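# Four arms sort stickered items into matching-color containers

## Task

Put every item into the container whose color matches the color of the sticker on that item.

## Robot and tools

ROBOTS. Four identical i2rt Big YAM arms, arm1 to arm4. Each has six revolute joints, a two-finger gripper and a wrist camera (armN_cam_wrist). Four fixed room cameras exist: cam_room_a1, cam_room_a2, cam_room_b1, cam_room_b2. Arm feet (base_link) in the scene frame, metres: arm1 (-0.644, +1.377, +0.914), arm2 (-0.655, -0.555, +0.928), arm3 (+0.651, -1.332, +0.868), arm4 (+0.648, +0.477, +0.879). Each foot faces its own +x; foot orientations as wxyz: arm1 (0.682, 0.007, 0.004, 0.731), arm2 (0.747, 0.002, 0.000, -0.665), arm3 (0.663, -0.004, -0.006, -0.748), arm4 (0.687, 0.001, 0.003, 0.727). Reach is roughly 1.0 m from the joint1 axis.

FRAME. One shared scene frame, origin on the floor, +z up. The hand point sits between the finger pads, about 1 cm behind the tips; fingers point along the hand's +z and open along its y. Reported hand positions can be off, more so at long reach, and a hand often stops a centimetre or more from where it was sent.

move. Arguments arm1, arm2, arm3, arm4 (each optional, one object per arm) and cameras. An arm omitted receives nothing new but may keep pushing toward an older target. Per arm:
- joints: absolute targets by name. joint1_rad -2.879..2.879 (rotation about the foot, positive counter-clockwise seen from above, 0 = along the foot's facing); joint2_rad 0..3.141 (shoulder, 0 = upper arm pointing back, growing swings it up and forward); joint3_rad 0..3.019 (elbow, 0 = folded); joint4_rad -1.692..1.57 (hand pitch, positive tips fingers up); joint5_rad -1.57..1.57 (sideways swing, positive to the arm's right); joint6_rad -2.094..2.094 (roll, positive clockwise viewed from behind the hand); gripper_m 0..0.093 (fingertip gap in metres). Done tolerances: ±0.045, 0.14, 0.09, 0.055, 0.03, 0.035 rad, gripper ±0.003 m.
- min_time_s (0.1..8): lower bound in seconds on that arm's joint motions.
- target: a 7-number absolute hand pose [x, y, z, qw, qx, qy, qz], metres and unit quaternion in the scene frame, same form as the printed "hand" line. The hand travels a straight line from its current hand_target to it. With target, joints may contain only gripper_m, else refused.
- speed: top path speed in m/s, 0.002..0.5, default 0.25; only allowed with target. Rotation is capped at twice that in rad/s.
All hand paths in one call finish together, paced by the slowest; each lasts 0.5..10 s and is cut off at 10 s. No action exceeds 15 s. Paths ignore obstacles and other arms; the hand may lag, drift or overshoot speed, especially near full stretch. Each control step clips the commanded pose to 100 mm and 20 degrees from the measured one. Joint moves may swing wide because joints travel at different rates. Unknown keys make a call invalid; out-of-range values get it refused, and a refusal cancels later move/wait/finished_scene calls in that reply.
cameras: list of names, ["all"], or []; omitted means all for an empty move, none otherwise. An empty move returns full state plus images and the scene number.

RESULTS. The move line lists each arm given a motion: done, or its worst status. joint_status/hand_status words: off_target (stopped short, may still push); time_out (joint kept near its current spot and keeps pushing; send it its reported position to relieve it); not_followed / "joint command not followed" / "pose unreachable" (a self- or arm-clearance check or reach check withheld the targets; the gripper still acts; the arm may keep trying). on_its_own lists uncommanded activity; "held at" is a target, not a reading. "as last shown" marks arms not in the action; their omitted lines repeat earlier values. hand_target is the hand pose at the held joint targets. Joint velocities in rad/s (gripper m/s); "within noise" means still. Joint torques are total drive output in N m, with offset and noise; entries 3 and 4 wrap at ±28. "pictures" names cameras in image order; images may be slightly older than the state.

GRIPPING. Fully closed on nothing reads 0.000..0.003. On a hard part at full force the reading is up to 0.005 below the part's width (some grippers up to 0.002 above). In air it reads up to 0.003 wide. Light grip just under first-contact reading; about 0.005 below that (deeper for soft, small or round items) it squeezes at the 50..64 N per pad limit. Soft items get crushed more with smaller targets. To release, command well above the reading.

wait: seconds 0..10, plus cameras; commands nothing, returns state.
zoom_image: camera name and region [x0, y0, x1, y1] in pixels from the top-left, at most 504 by 504, of that camera's newest image.
read_manual: section "licences" only; URDF licence text, no motion.
finished_scene: scene = current scene number; ends it irreversibly, and the goal must hold without the robots. After ending the first scene, make no further calls in that reply.

CAUTIONS. Never knock items out of the work area or onto the floor. Arms do not stop on contact and push hard; avoid pressing arms together (closing a gripper on another arm's fingers counts), hitting fixed or heavy objects, dropping parts from height, or releasing moving parts. The clearance check can react late and ignores fingers, gripper housings and wrist cameras meeting. Sustained loads, stretched poses or pushing at unreachable goals heat motors: MOTOR HOT appears from 85 °C, and at 100 °C the arm goes limp for 30..60 s (OVER-TEMPERATURE FAULT; keys then read limit_stop_at_motor_heat, so resend targets). Loose objects may occasionally be nudged by outside disturbances. The scene keeps running while you deliberate, holding the last commands.

Each tool is called as name(argument=value, ...), one argument or row to a line, values as JSON.

## Session

move(
  cameras=["all"],
)

Scene clock: 0.00 s.
Joint torques (N m): no reading
Motor temperatures (°C): arm1=[21 23 27 23 21 21 21] | arm2=[23 24 26 22 22 20 23] | arm3=[24 23 24 23 24 23 23] | arm4=[22 22 23 22 24 21 24]
Heat: arm1: hottest joint3_rad 27 °C; arm2: hottest joint3_rad 26 °C; arm3: hottest joint1_rad 24 °C; arm4: hottest joint5_rad 24 °C.
Joint velocities: within noise
arm1.joint_positions: joint1_rad=-0.168 joint2_rad=+0.560 joint3_rad=+1.361 joint4_rad=-1.410 joint5_rad=+0.240 joint6_rad=+0.692 gripper_m=+0.09396
arm1.joint_status: not commanded
arm1.hand: x=-0.5739 y=+1.5732 z=+1.4376 quat_wxyz=(-0.303, +0.280, -0.837, -0.359) (m; scene frame)
arm1.hand_target: x=-0.5739 y=+1.5706 z=+1.4504 quat_wxyz=(-0.308, +0.276, -0.832, -0.370) (m; scene frame)
arm1.hand_status: not commanded
arm2.joint_positions: joint1_rad=+0.198 joint2_rad=+0.636 joint3_rad=+1.409 joint4_rad=-1.213 joint5_rad=-0.086 joint6_rad=-0.484 gripper_m=+0.09396
arm2.joint_status: not commanded
arm2.hand: x=-0.5635 y=-0.7948 z=+1.4992 quat_wxyz=(-0.373, -0.297, -0.790, +0.384) (m; scene frame)
arm2.hand_target: x=-0.5645 y=-0.7917 z=+1.5099 quat_wxyz=(-0.379, -0.294, -0.785, +0.392) (m; scene frame)
arm2.hand_status: not commanded
arm3.joint_positions: joint1_rad=+0.130 joint2_rad=+0.649 joint3_rad=+1.447 joint4_rad=-1.615 joint5_rad=+0.075 joint6_rad=+0.392 gripper_m=+0.09396
arm3.joint_status: not commanded
arm3.hand: x=+0.6387 y=-1.5222 z=+1.3768 quat_wxyz=(-0.293, -0.776, -0.507, +0.235) (m; scene frame)
arm3.hand_target: x=+0.6387 y=-1.5210 z=+1.3861 quat_wxyz=(-0.302, -0.772, -0.504, +0.241) (m; scene frame)
arm3.hand_status: not commanded
arm4.joint_positions: joint1_rad=+0.147 joint2_rad=+0.586 joint3_rad=+1.324 joint4_rad=-1.592 joint5_rad=+0.245 joint6_rad=+0.670 gripper_m=+0.09396
arm4.joint_status: not commanded
arm4.hand: x=+0.6543 y=+0.6697 z=+1.3488 quat_wxyz=(-0.224, +0.451, -0.815, -0.287) (m; scene frame)
arm4.hand_target: x=+0.6546 y=+0.6685 z=+1.3591 quat_wxyz=(-0.227, +0.447, -0.812, -0.299) (m; scene frame)
arm4.hand_status: not commanded
pictures: arm1_cam_wrist, arm2_cam_wrist, arm3_cam_wrist, arm4_cam_wrist, cam_room_a1, cam_room_a2, cam_room_b1, cam_room_b2
Images, in order (width x height): arm1_cam_wrist 672x504, arm2_cam_wrist 672x504, arm3_cam_wrist 672x504, arm4_cam_wrist 672x504, cam_room_a1 672x504, cam_room_a2 672x504, cam_room_b1 672x504, cam_room_b2 672x504.

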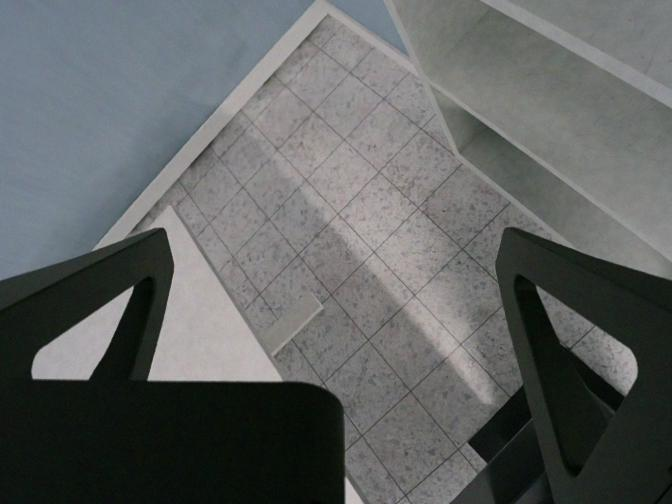

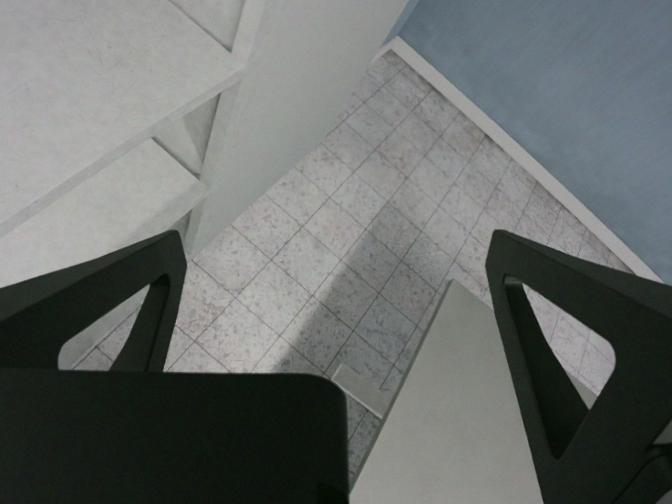

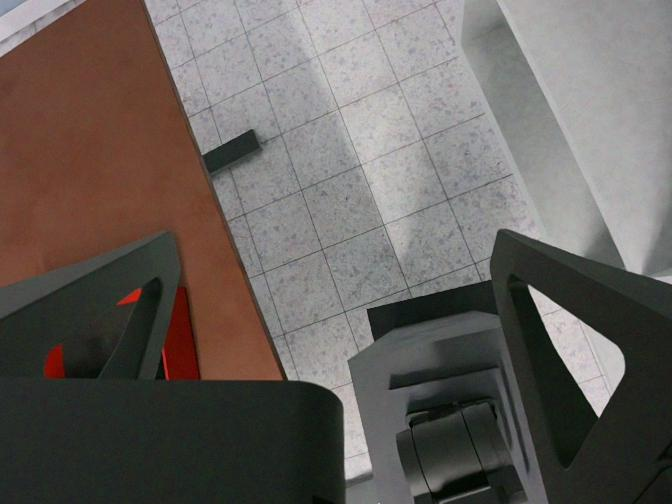

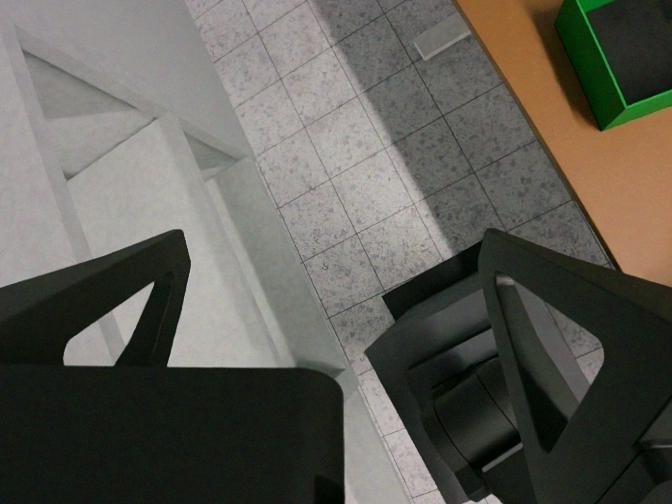

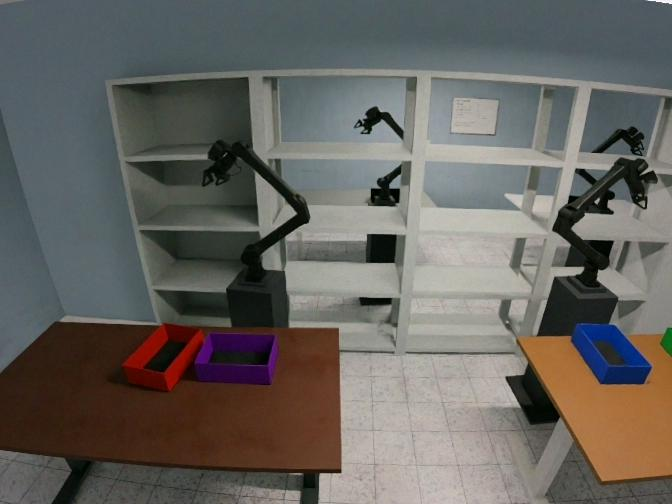

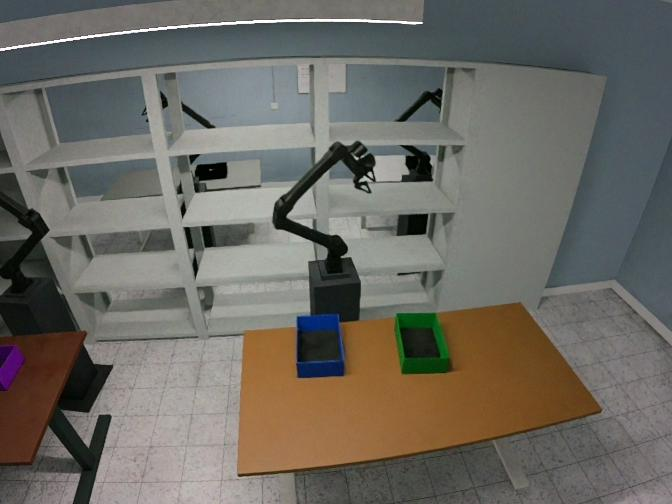

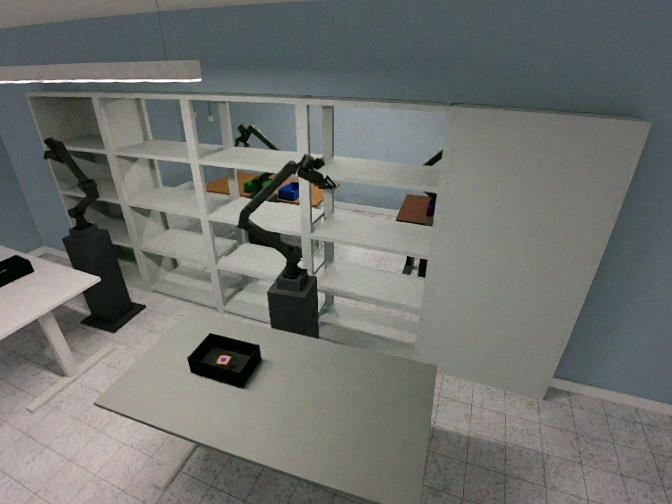

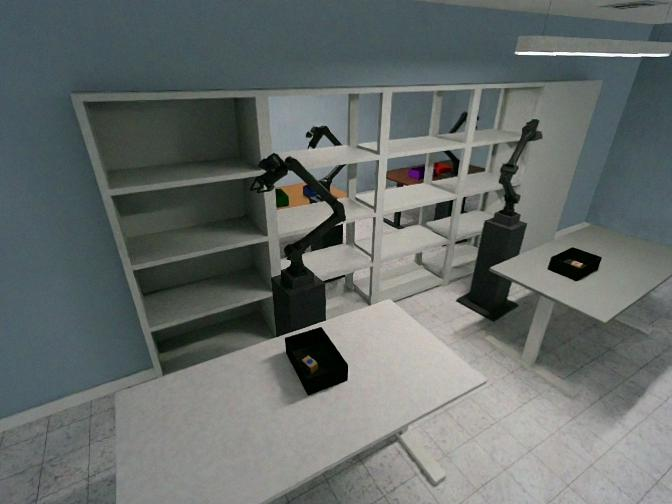

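move(
  arm1={"joints":{"joint1_rad":1.5,"joint2_rad":0.7,"joint3_rad":1.3,"joint4_rad":-1.6,"joint5_rad":0,"joint6_rad":0},"min_time_s":2.5},
  arm2={"joints":{"joint1_rad":-1.5,"joint2_rad":0.7,"joint3_rad":1.3,"joint4_rad":-1.6,"joint5_rad":0,"joint6_rad":0},"min_time_s":2.5},
  arm4={"joints":{"joint1_rad":0.884,"joint2_rad":0.353,"joint3_rad":0.341,"joint4_rad":0.012,"joint5_rad":0,"joint6_rad":0},"min_time_s":2.5},
  arm3={"joints":{"joint1_rad":-0.88,"joint2_rad":0.353,"joint3_rad":0.341,"joint4_rad":0.012,"joint5_rad":0,"joint6_rad":0},"min_time_s":2.5},
  cameras=["all"],
)

zoom_image(
  camera="cam_room_b1",
  region=[180, 325, 270, 395],
)

zoom_image(
  camera="cam_room_b2",
  region=[280, 325, 360, 395],
)

Scene clock: 10.70 s.
Joint torques (N m): arm1=[-1.32 3.08 9.43 0.87 0 -0.07] | arm2=[0.32 -0.15 8.72 1.32 0.11 0.21] | arm3=[0.5 0.32 9.8 2.59 -0.11 -0.12] | arm4=[1.14 -0.15 10.09 2.28 -0.04 -0.09]
Motor temperatures (°C): arm1=[21 23 28 23 21 21 21] | arm2=[23 24 27 22 22 20 23] | arm3=[24 23 25 23 24 23 23] | arm4=[22 22 25 22 24 21 24]
Heat: arm1: hottest joint3_rad 28 °C; arm2: hottest joint3_rad 27 °C; arm3: hottest joint3_rad 25 °C; arm4: hottest joint3_rad 25 °C.
move: arm1 done; arm2 done; arm3 done; arm4 done
Joint velocities: within noise
arm1.joint_positions: joint1_rad=+1.494 joint2_rad=+0.693 joint3_rad=+1.300 joint4_rad=-1.589 joint5_rad=+0.001 joint6_rad=+0.009 gripper_m=+0.09398
arm1.joint_status: all done
arm1.hand: x=-0.8623 y=+1.3787 z=+1.3539 quat_wxyz=(-0.002, +0.955, -0.008, -0.297) (m; scene frame)
arm1.hand_target: x=-0.8622 y=+1.3771 z=+1.3509 quat_wxyz=(-0.001, +0.957, -0.001, -0.289) (m; scene frame)
arm1.hand_status: not commanded
arm2.joint_positions: joint1_rad=-1.496 joint2_rad=+0.692 joint3_rad=+1.313 joint4_rad=-1.586 joint5_rad=-0.003 joint6_rad=-0.015 gripper_m=+0.09397
arm2.joint_status: all done
arm2.hand: x=-0.8772 y=-0.5997 z=+1.3703 quat_wxyz=(-0.026, -0.950, -0.100, +0.296) (m; scene frame)
arm2.hand_target: x=-0.8772 y=-0.5982 z=+1.3610 quat_wxyz=(-0.025, -0.956, -0.090, +0.279) (m; scene frame)
arm2.hand_status: not commanded
arm3.joint_positions: joint1_rad=-0.870 joint2_rad=+0.361 joint3_rad=+0.343 joint4_rad=-0.006 joint5_rad=+0.002 joint6_rad=+0.008 gripper_m=+0.09396
arm3.joint_status: all done
arm3.hand: x=+0.3813 y=-1.5029 z=+1.1845 quat_wxyz=(-0.207, -0.686, -0.196, +0.670) (m; scene frame)
arm3.hand_target: x=+0.3809 y=-1.4995 z=+1.1900 quat_wxyz=(-0.204, -0.678, -0.194, +0.680) (m; scene frame)
arm3.hand_status: not commanded
arm4.joint_positions: joint1_rad=+0.881 joint2_rad=+0.365 joint3_rad=+0.335 joint4_rad=-0.008 joint5_rad=+0.003 joint6_rad=+0.015 gripper_m=+0.09397
arm4.joint_status: all done
arm4.hand: x=+0.3903 y=+0.6698 z=+1.1880 quat_wxyz=(-0.211, +0.681, -0.232, -0.662) (m; scene frame)
arm4.hand_target: x=+0.3911 y=+0.6674 z=+1.2003 quat_wxyz=(-0.217, +0.671, -0.221, -0.674) (m; scene frame)
arm4.hand_status: not commanded
pictures: arm1_cam_wrist, arm2_cam_wrist, arm3_cam_wrist, arm4_cam_wrist, cam_room_a1, cam_room_a2, cam_room_b1, cam_room_b2
Images, in order (width x height): arm1_cam_wrist 672x504, arm2_cam_wrist 672x504, arm3_cam_wrist 672x504, arm4_cam_wrist 672x504, cam_room_a1 672x504, cam_room_a2 672x504, cam_room_b1 672x504, cam_room_b2 672x504.

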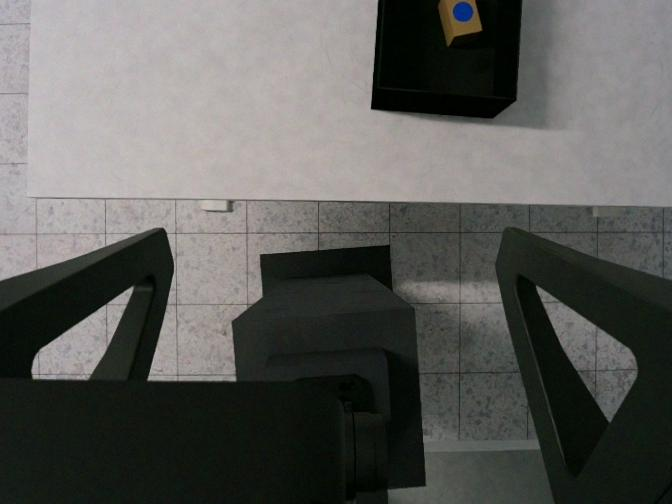

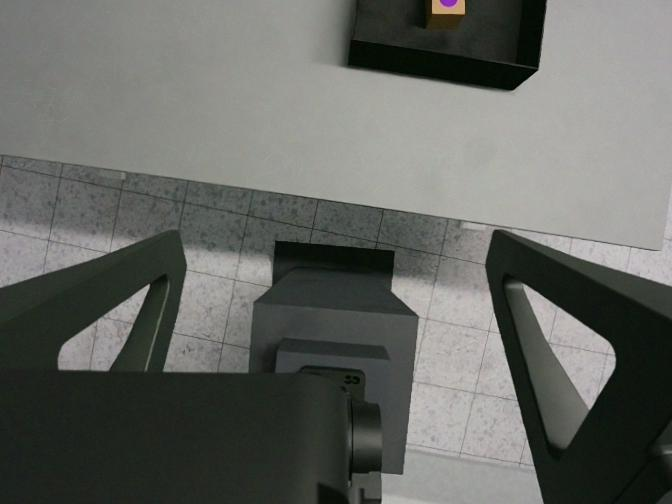

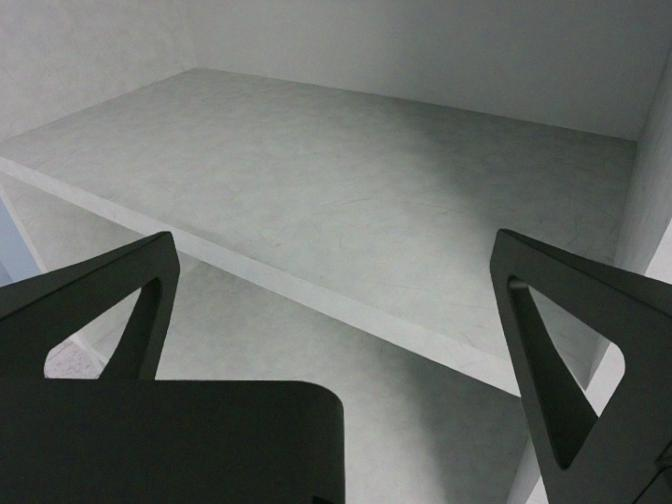

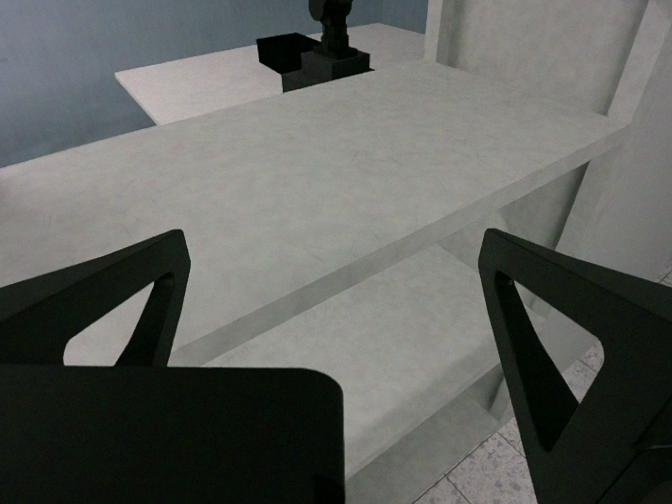

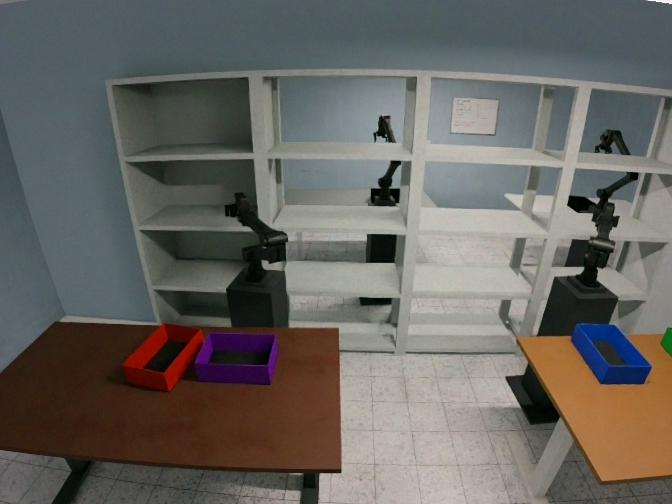

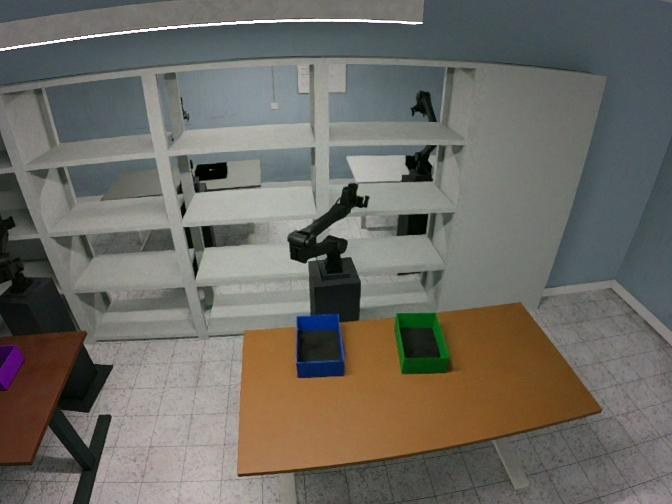

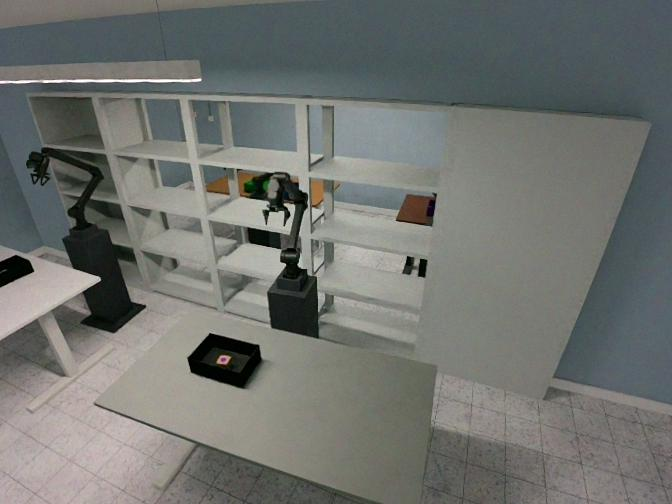

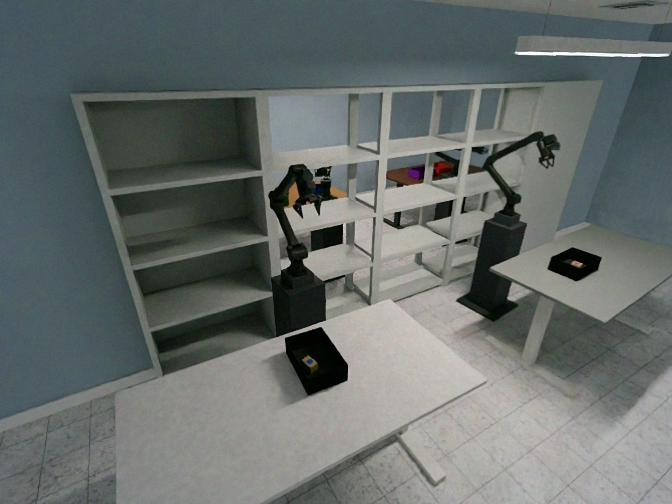

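Scaled by 5.600.

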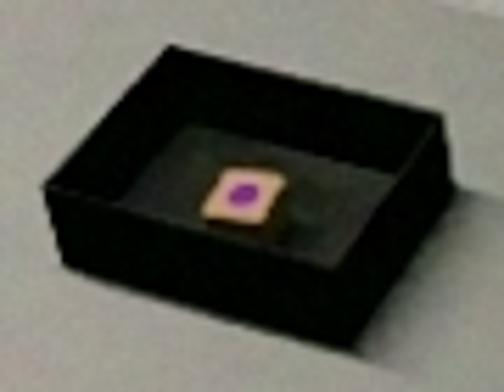

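Scaled by 6.300.

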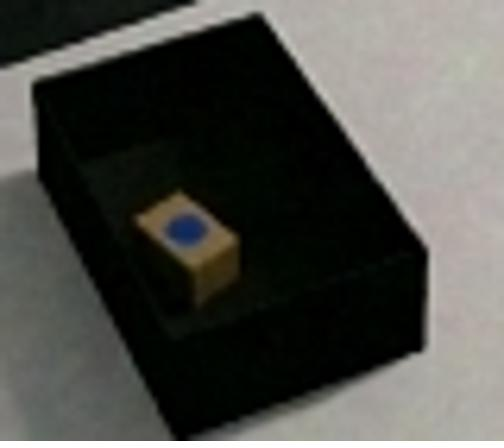

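move(
  arm1={"target":[-1.20,1.58,0.93,-0.0248,-0.9615,-0.0925,0.2576]},
  arm2={"target":[-1.285,-0.494,0.93,-0.0248,-0.9615,-0.0925,0.2576]},
  cameras=["arm1_cam_wrist","arm2_cam_wrist"],
)

Scene clock: 35.27 s.
Joint torques (N m): arm1=[-2.37 -13.92 12.71 1.37 -0.27 -0.06] | arm2=[0.09 -18.55 12.79 2.21 -0.35 -0.09] | arm3=[0.44 0.26 9.87 2.55 -0.11 -0.13] | arm4=[0.73 0.5 10.04 2.25 -0.01 -0.09]
Motor temperatures (°C): arm1=[21 23 30 23 21 21 21] | arm2=[23 24 28 22 22 20 23] | arm3=[24 23 27 23 24 23 23] | arm4=[22 21 27 22 24 21 24]
Heat: arm1: hottest joint3_rad 30 °C; arm2: hottest joint3_rad 28 °C; arm3: hottest joint3_rad 27 °C; arm4: hottest joint3_rad 27 °C.
move: arm1 off_target; arm2 off_target
Joint velocities: within noise
arm1.joint_positions: joint1_rad=+1.077 joint2_rad=+1.871 joint3_rad=+1.121 joint4_rad=-0.465 joint5_rad=-0.291 joint6_rad=-0.552 gripper_m=+0.09398
arm1.joint_status: not commanded
arm1.hand: x=-1.1762 y=+1.5639 z=+0.9088 quat_wxyz=(+0.042, +0.969, +0.088, -0.229) (m; scene frame)
arm1.hand_target: x=-1.1985 y=+1.5795 z=+0.9309 quat_wxyz=(+0.025, +0.962, +0.093, -0.257) (m; scene frame)
arm1.hand_status: off_target (0.036 m and 4.0 deg from the pose sent, 0.578 m and 12.8 deg at the start)
arm2.joint_positions: joint1_rad=-1.821 joint2_rad=+1.917 joint3_rad=+1.192 joint4_rad=-0.397 joint5_rad=-0.164 joint6_rad=-0.275 gripper_m=+0.09397
arm2.joint_status: not commanded
arm2.hand: x=-1.2603 y=-0.5022 z=+0.9164 quat_wxyz=(-0.031, -0.968, -0.087, +0.233) (m; scene frame)
arm2.hand_target: x=-1.2837 y=-0.4941 z=+0.9309 quat_wxyz=(-0.024, -0.961, -0.093, +0.258) (m; scene frame)
arm2.hand_status: off_target (0.029 m and 3.1 deg from the pose sent, 0.609 m and 4.7 deg at the start)
arm3, arm4: as last shown
arm3.hand: x=+0.3813 y=-1.5029 z=+1.1845 quat_wxyz=(-0.207, -0.686, -0.197, +0.670) (m; scene frame)
arm4.joint_positions: joint1_rad=+0.881 joint2_rad=+0.365 joint3_rad=+0.335 joint4_rad=-0.008 joint5_rad=+0.003 joint6_rad=+0.014 gripper_m=+0.09397
pictures: arm1_cam_wrist, arm2_cam_wrist
Images, in order (width x height): arm1_cam_wrist 672x504, arm2_cam_wrist 672x504.

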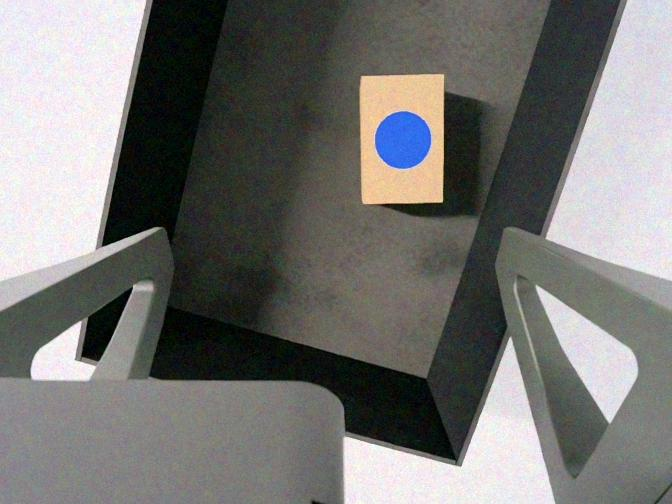

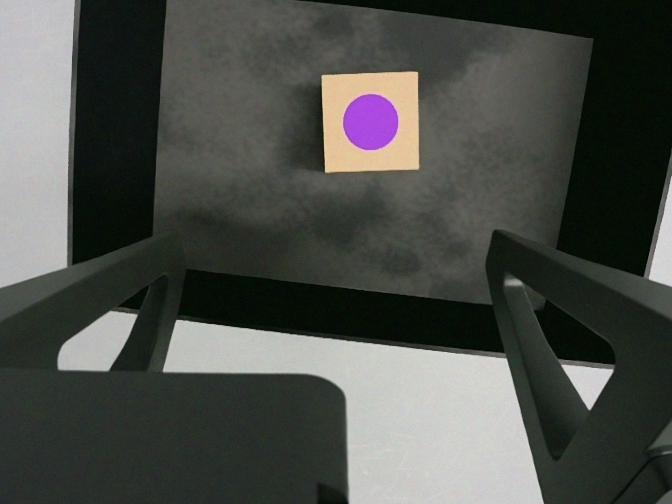

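move(
  arm1={"target":[-1.242,1.607,0.818,-0.0248,-0.9615,-0.0925,0.2576],"speed":0.15,"joints":{"gripper_m":0.072}},
  arm2={"target":[-1.335,-0.483,0.816,-0.0248,-0.9615,-0.0925,0.2576],"speed":0.15},
  cameras=["arm1_cam_wrist","arm2_cam_wrist"],
)

Scene clock: 63.77 s.
Joint torques (N m): arm1=[-2.43 -15.91 11.28 1.66 -0.23 -0.04] | arm2=[-0.09 -20.31 11.59 2.35 -0.35 -0.08] | arm3=[0.44 0.32 9.8 2.61 -0.11 -0.13] | arm4=[1.26 -0.21 10.03 2.13 -0.03 -0.11]
Motor temperatures (°C): arm1=[21 24 33 23 22 21 21] | arm2=[23 25 32 22 22 20 23] | arm3=[24 23 29 23 24 23 23] | arm4=[22 21 30 22 24 21 24]
Heat: arm1: hottest joint3_rad 33 °C; arm2: hottest joint3_rad 32 °C; arm3: hottest joint3_rad 29 °C; arm4: hottest joint3_rad 30 °C.
move: arm1 off_target; arm2 off_target
Joint velocities: within noise
arm1.joint_positions: joint1_rad=+1.065 joint2_rad=+2.161 joint3_rad=+1.258 joint4_rad=-0.303 joint5_rad=-0.296 joint6_rad=-0.565 gripper_m=+0.07207
arm1.joint_status: all done
arm1.hand: x=-1.2205 y=+1.5904 z=+0.8062 quat_wxyz=(+0.039, +0.967, +0.090, -0.234) (m; scene frame)
arm1.hand_target: x=-1.2408 y=+1.6067 z=+0.8190 quat_wxyz=(+0.024, +0.962, +0.093, -0.258) (m; scene frame)
arm1.hand_status: off_target (0.030 m and 3.2 deg from the pose sent, 0.120 m and 4.0 deg at the start)
arm2.joint_positions: joint1_rad=-1.826 joint2_rad=+2.207 joint3_rad=+1.352 joint4_rad=-0.254 joint5_rad=-0.166 joint6_rad=-0.280 gripper_m=+0.09397
arm2.joint_status: not commanded
arm2.hand: x=-1.3140 y=-0.4918 z=+0.8137 quat_wxyz=(-0.030, -0.967, -0.088, +0.239) (m; scene frame)
arm2.hand_target: x=-1.3339 y=-0.4831 z=+0.8167 quat_wxyz=(-0.025, -0.961, -0.093, +0.258) (m; scene frame)
arm2.hand_status: off_target (0.023 m and 2.4 deg from the pose sent, 0.127 m and 3.1 deg at the start)
arm3, arm4: as last shown
pictures: arm1_cam_wrist, arm2_cam_wrist
Images, in order (width x height): arm1_cam_wrist 672x504, arm2_cam_wrist 672x504.

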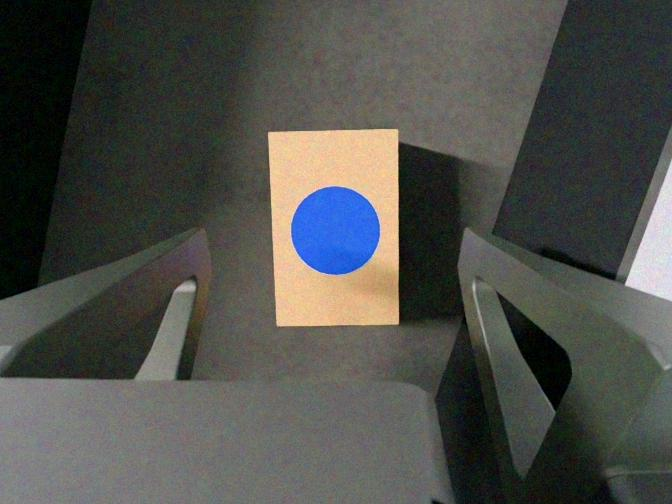

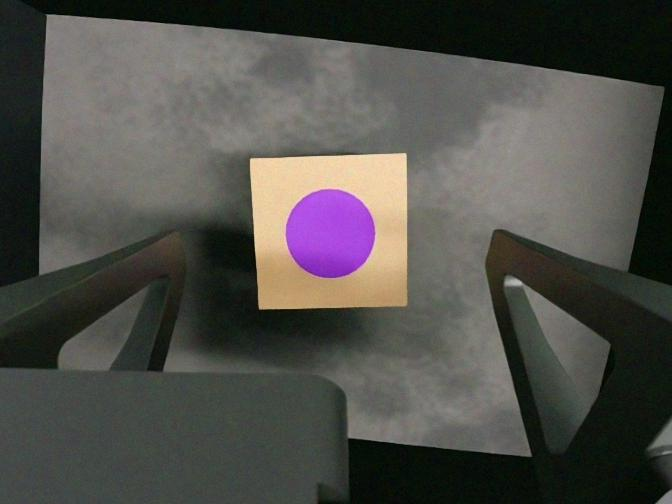

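move(
  arm1={"target":[-1.242,1.609,0.752,-0.0248,-0.9615,-0.0925,0.2576],"speed":0.1},
  arm2={"target":[-1.334,-0.483,0.745,-0.0248,-0.9615,-0.0925,0.2576],"speed":0.1},
  cameras=["arm1_cam_wrist","arm2_cam_wrist"],
)

Scene clock: 73.63 s.
Joint torques (N m): arm1=[-2.32 -16.85 10.03 1.7 -0.14 -0.02] | arm2=[-0.03 -20.78 10.32 2.47 -0.35 -0.08] | arm3=[0.62 0.26 9.83 2.56 -0.11 -0.14] | arm4=[0.97 -0.15 10.09 2.03 -0.05 -0.09]
Motor temperatures (°C): arm1=[21 25 32 23 22 21 21] | arm2=[23 25 32 22 22 20 23] | arm3=[24 23 29 23 24 23 23] | arm4=[22 21 30 22 24 21 24]
Heat: arm1: hottest joint3_rad 32 °C; arm2: hottest joint3_rad 32 °C; arm3: hottest joint3_rad 29 °C; arm4: hottest joint3_rad 30 °C.
move: arm1 off_target; arm2 off_target
Joint velocities: within noise
arm1.joint_positions: joint1_rad=+1.062 joint2_rad=+2.304 joint3_rad=+1.284 joint4_rad=-0.190 joint5_rad=-0.301 joint6_rad=-0.570 gripper_m=+0.07204
arm1.joint_status: not commanded
arm1.hand: x=-1.2205 y=+1.5915 z=+0.7396 quat_wxyz=(+0.041, +0.967, +0.091, -0.234) (m; scene frame)
arm1.hand_target: x=-1.2409 y=+1.6087 z=+0.7530 quat_wxyz=(+0.025, +0.962, +0.093, -0.257) (m; scene frame)
arm1.hand_status: off_target (0.030 m and 3.4 deg from the pose sent, 0.061 m and 3.3 deg at the start)
arm2.joint_positions: joint1_rad=-1.826 joint2_rad=+2.347 joint3_rad=+1.384 joint4_rad=-0.141 joint5_rad=-0.166 joint6_rad=-0.280 gripper_m=+0.09397
arm2.joint_status: not commanded
arm2.hand: x=-1.3163 y=-0.4912 z=+0.7470 quat_wxyz=(-0.030, -0.966, -0.088, +0.241) (m; scene frame)
arm2.hand_target: x=-1.3331 y=-0.4831 z=+0.7457 quat_wxyz=(-0.025, -0.961, -0.092, +0.258) (m; scene frame)
arm2.hand_status: off_target (0.020 m and 2.1 deg from the pose sent, 0.072 m and 2.4 deg at the start)
arm3, arm4: as last shown
pictures: arm1_cam_wrist, arm2_cam_wrist
Images, in order (width x height): arm1_cam_wrist 672x504, arm2_cam_wrist 672x504.

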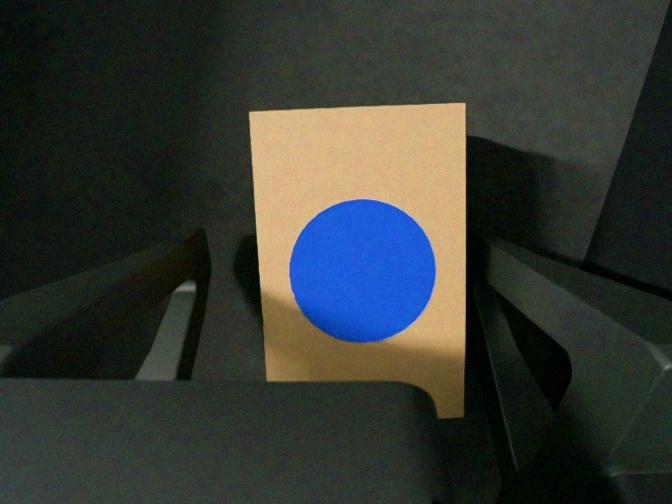

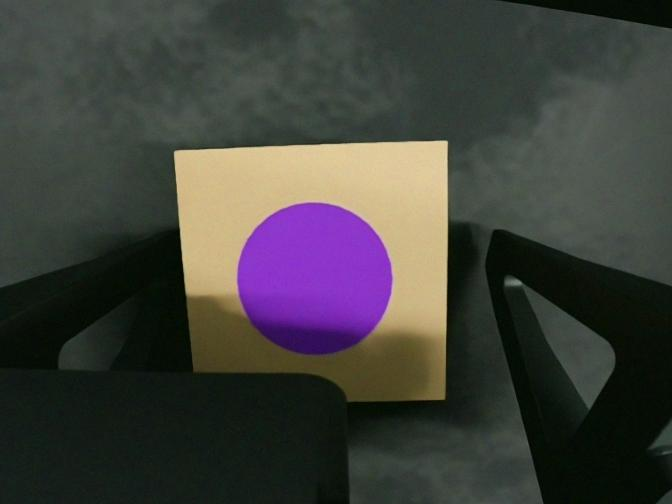

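move(
  arm1={"joints":{"gripper_m":0.039}},
  arm2={"joints":{"gripper_m":0.047}},
  cameras=["arm1_cam_wrist","arm2_cam_wrist"],
)

Scene clock: 79.87 s.
Joint torques (N m): arm1=[-2.84 -17.2 9.94 1.58 -0.16 -0.01] | arm2=[0.09 -20.66 10.35 2.4 -0.27 -0.06] | arm3=[0.5 0.32 9.85 2.62 -0.11 -0.13] | arm4=[1.2 -0.21 10.03 2.21 -0.01 -0.1]
Motor temperatures (°C): arm1=[21 25 32 23 22 21 21] | arm2=[23 25 31 22 22 20 23] | arm3=[24 23 29 23 24 23 23] | arm4=[22 21 31 22 24 21 24]
Heat: arm1: hottest joint3_rad 32 °C; arm2: hottest joint3_rad 31 °C; arm3: hottest joint3_rad 29 °C; arm4: hottest joint3_rad 31 °C.
move: arm1 off_target; arm2 off_target
Joint velocities: within noise
arm1.joint_positions: joint1_rad=+1.062 joint2_rad=+2.304 joint3_rad=+1.285 joint4_rad=-0.190 joint5_rad=-0.300 joint6_rad=-0.570 gripper_m=+0.04396
arm1.joint_status: gripper_m off_target (ended at +0.04399, target +0.03900)
arm1.hand: x=-1.2209 y=+1.5921 z=+0.7398 quat_wxyz=(+0.041, +0.967, +0.090, -0.234) (m; scene frame)
arm1.hand_target: x=-1.2408 y=+1.6087 z=+0.7530 quat_wxyz=(+0.025, +0.962, +0.092, -0.257) (m; scene frame)
arm1.hand_status: not commanded
arm2.joint_positions: joint1_rad=-1.826 joint2_rad=+2.347 joint3_rad=+1.384 joint4_rad=-0.139 joint5_rad=-0.168 joint6_rad=-0.282 gripper_m=+0.05287
arm2.joint_status: gripper_m off_target (ended at +0.05290, target +0.04700)
arm2.hand: x=-1.3167 y=-0.4913 z=+0.7473 quat_wxyz=(-0.030, -0.966, -0.089, +0.242) (m; scene frame)
arm2.hand_target: x=-1.3331 y=-0.4829 z=+0.7457 quat_wxyz=(-0.025, -0.961, -0.092, +0.258) (m; scene frame)
arm2.hand_status: not commanded
arm3, arm4: as last shown
pictures: arm1_cam_wrist, arm2_cam_wrist
Images, in order (width x height): arm1_cam_wrist 672x504, arm2_cam_wrist 672x504.

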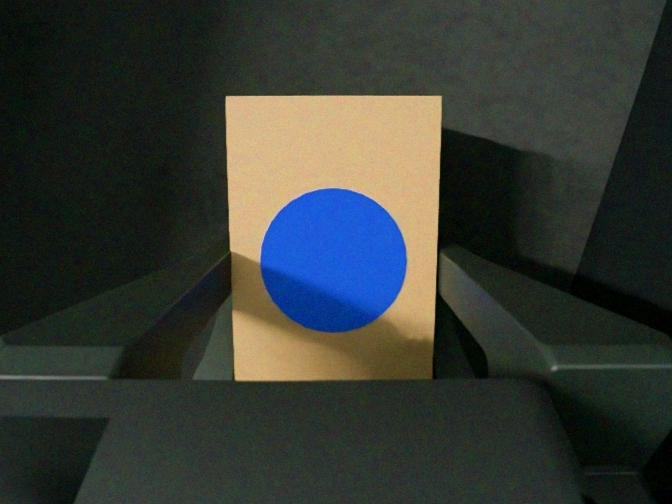

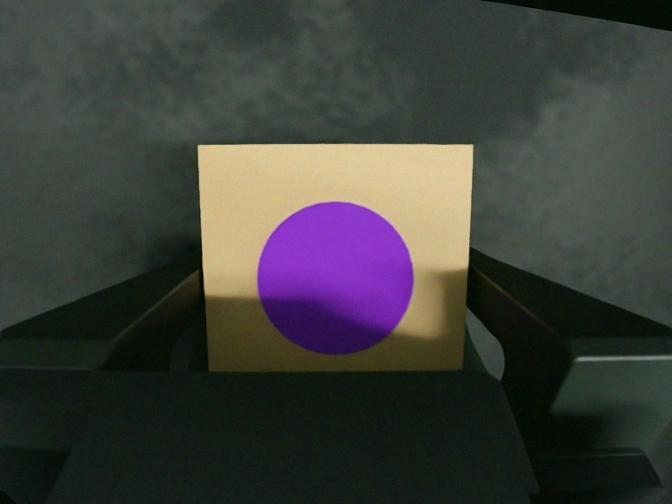

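move(
  arm1={"joints":{"joint2_rad":1.192,"joint3_rad":1.153,"joint4_rad":-1.231},"min_time_s":2.5},
  arm2={"joints":{"joint2_rad":1.121,"joint3_rad":1.036,"joint4_rad":-1.065},"min_time_s":2.5},
)

move(
  arm1={"joints":{"joint1_rad":-2.225,"joint2_rad":0.923,"joint3_rad":1.051,"joint4_rad":-1.398,"joint5_rad":0,"joint6_rad":0},"min_time_s":4},
  arm2={"joints":{"joint1_rad":0.923,"joint2_rad":0.824,"joint3_rad":0.932,"joint4_rad":-1.238,"joint5_rad":0,"joint6_rad":0},"min_time_s":4},
  cameras=["arm1_cam_wrist","arm2_cam_wrist","cam_room_b1","cam_room_b2"],
)

Scene clock: 98.00 s.
Joint torques (N m): arm1=[-2.14 -5.66 11.23 0.4 -0.16 -0.01] | arm2=[-0.09 -8.76 10.37 1.09 -0.27 -0.08] | arm3=[0.5 0.26 9.88 2.62 -0.1 -0.14] | arm4=[0.85 -0.03 10.03 2.13 -0.04 -0.1]
Motor temperatures (°C): arm1=[21 25 32 23 22 21 22] | arm2=[23 26 31 22 22 20 24] | arm3=[24 23 30 23 24 23 23] | arm4=[22 21 31 22 24 21 24]
Heat: arm1: hottest joint3_rad 32 °C; arm2: hottest joint3_rad 31 °C; arm3: hottest joint3_rad 30 °C; arm4: hottest joint3_rad 31 °C.
move: arm1 done; arm2 done
Joint velocities: within noise
arm1.joint_positions: joint1_rad=+1.062 joint2_rad=+1.190 joint3_rad=+1.151 joint4_rad=-1.220 joint5_rad=-0.300 joint6_rad=-0.570 gripper_m=+0.04396
arm1.joint_status: all done
arm1.hand: x=-1.0225 y=+1.5007 z=+1.1841 quat_wxyz=(+0.053, +0.972, +0.087, -0.213) (m; scene frame)
arm1.hand_target: x=-1.0198 y=+1.5039 z=+1.1835 quat_wxyz=(+0.054, +0.973, +0.085, -0.209) (m; scene frame)
arm1.hand_status: not commanded
arm2.joint_positions: joint1_rad=-1.826 joint2_rad=+1.117 joint3_rad=+1.047 joint4_rad=-1.052 joint5_rad=-0.168 joint6_rad=-0.282 gripper_m=+0.05287
arm2.joint_status: all done
arm2.hand: x=-1.0601 y=-0.5286 z=+1.1802 quat_wxyz=(-0.032, -0.968, -0.088, +0.233) (m; scene frame)
arm2.hand_target: x=-1.0546 y=-0.5259 z=+1.1720 quat_wxyz=(-0.034, -0.971, -0.090, +0.220) (m; scene frame)
arm2.hand_status: not commanded
arm3, arm4: as last shown
pictures: none

Scene clock: 102.47 s.
Joint torques (N m): arm1=[-2.26 -3.02 11.11 0.51 0.05 0.16] | arm2=[0.91 -5.54 10.29 1.13 0.15 0.22] | arm3=[0.62 0.38 9.84 2.58 -0.09 -0.12] | arm4=[1.14 0.15 10.1 2.21 -0.04 -0.1]
Motor temperatures (°C): arm1=[21 25 32 23 22 21 22] | arm2=[23 26 31 22 22 20 24] | arm3=[24 23 30 23 24 23 23] | arm4=[22 21 32 22 24 21 24]
Heat: arm1: hottest joint3_rad 32 °C; arm2: hottest joint3_rad 31 °C; arm3: hottest joint3_rad 30 °C; arm4: hottest joint3_rad 32 °C.
move: arm1 done; arm2 done
Joint velocities: within noise
arm1.joint_positions: joint1_rad=-2.222 joint2_rad=+0.936 joint3_rad=+1.050 joint4_rad=-1.388 joint5_rad=+0.000 joint6_rad=-0.009 gripper_m=+0.04401
arm1.joint_status: all done
arm1.hand: x=-0.3858 y=+1.2092 z=+1.1916 quat_wxyz=(-0.134, -0.279, -0.950, +0.044) (m; scene frame)
arm1.hand_target: x=-0.3898 y=+1.2105 z=+1.1949 quat_wxyz=(-0.135, -0.285, -0.948, +0.044) (m; scene frame)
arm1.hand_status: not commanded
arm2.joint_positions: joint1_rad=+0.922 joint2_rad=+0.835 joint3_rad=+0.944 joint4_rad=-1.226 joint5_rad=-0.003 joint6_rad=-0.015 gripper_m=+0.05287
arm2.joint_status: all done
arm2.hand: x=-0.3913 y=-0.7114 z=+1.2035 quat_wxyz=(-0.217, -0.249, -0.942, +0.057) (m; scene frame)
arm2.hand_target: x=-0.3971 y=-0.7084 z=+1.1995 quat_wxyz=(-0.211, -0.256, -0.942, +0.056) (m; scene frame)
arm2.hand_status: not commanded
arm3, arm4: as last shown
pictures: arm1_cam_wrist, arm2_cam_wrist, cam_room_b1, cam_room_b2
Images, in order (width x height): arm1_cam_wrist 672x504, arm2_cam_wrist 672x504, cam_room_b1 672x504, cam_room_b2 672x504.

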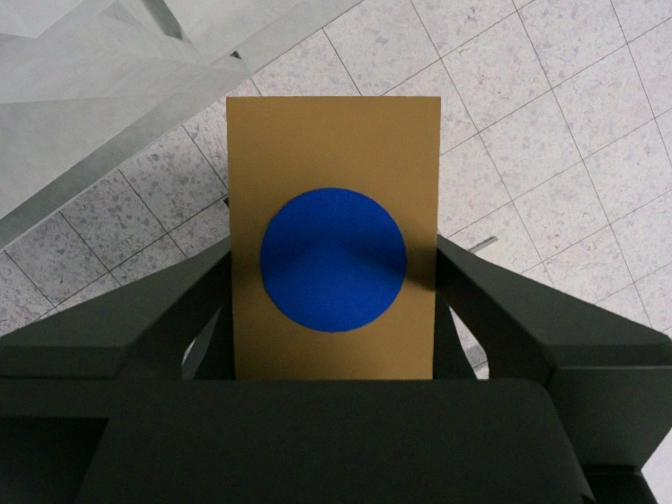

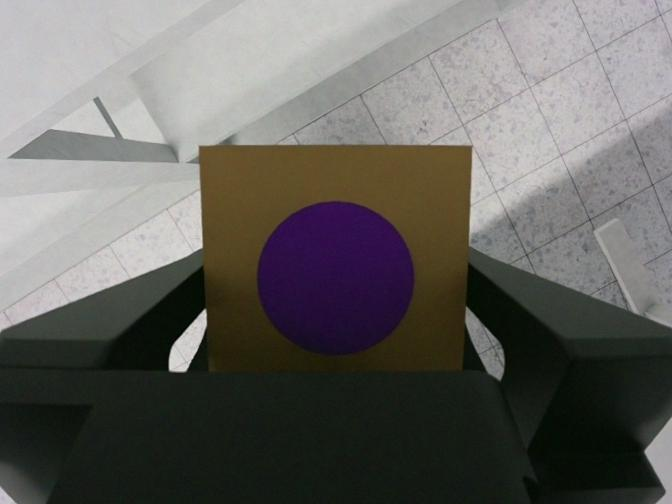

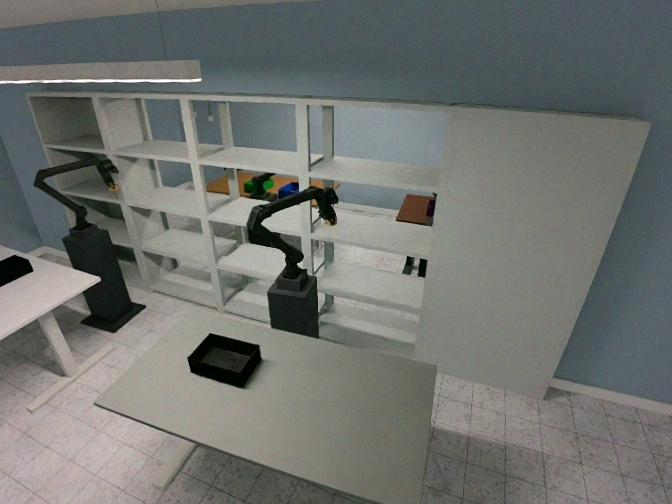

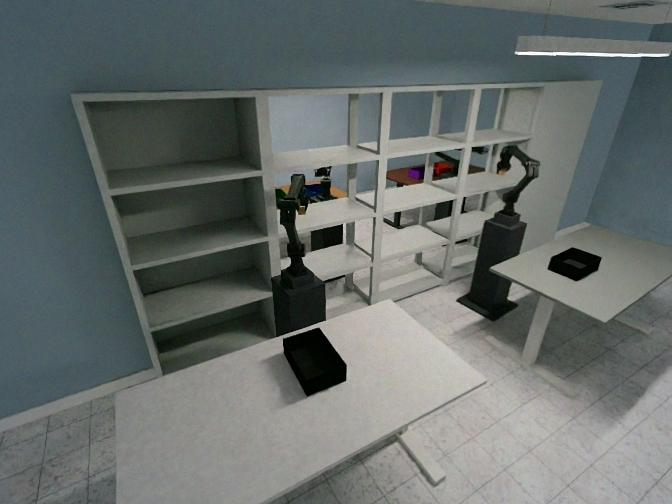

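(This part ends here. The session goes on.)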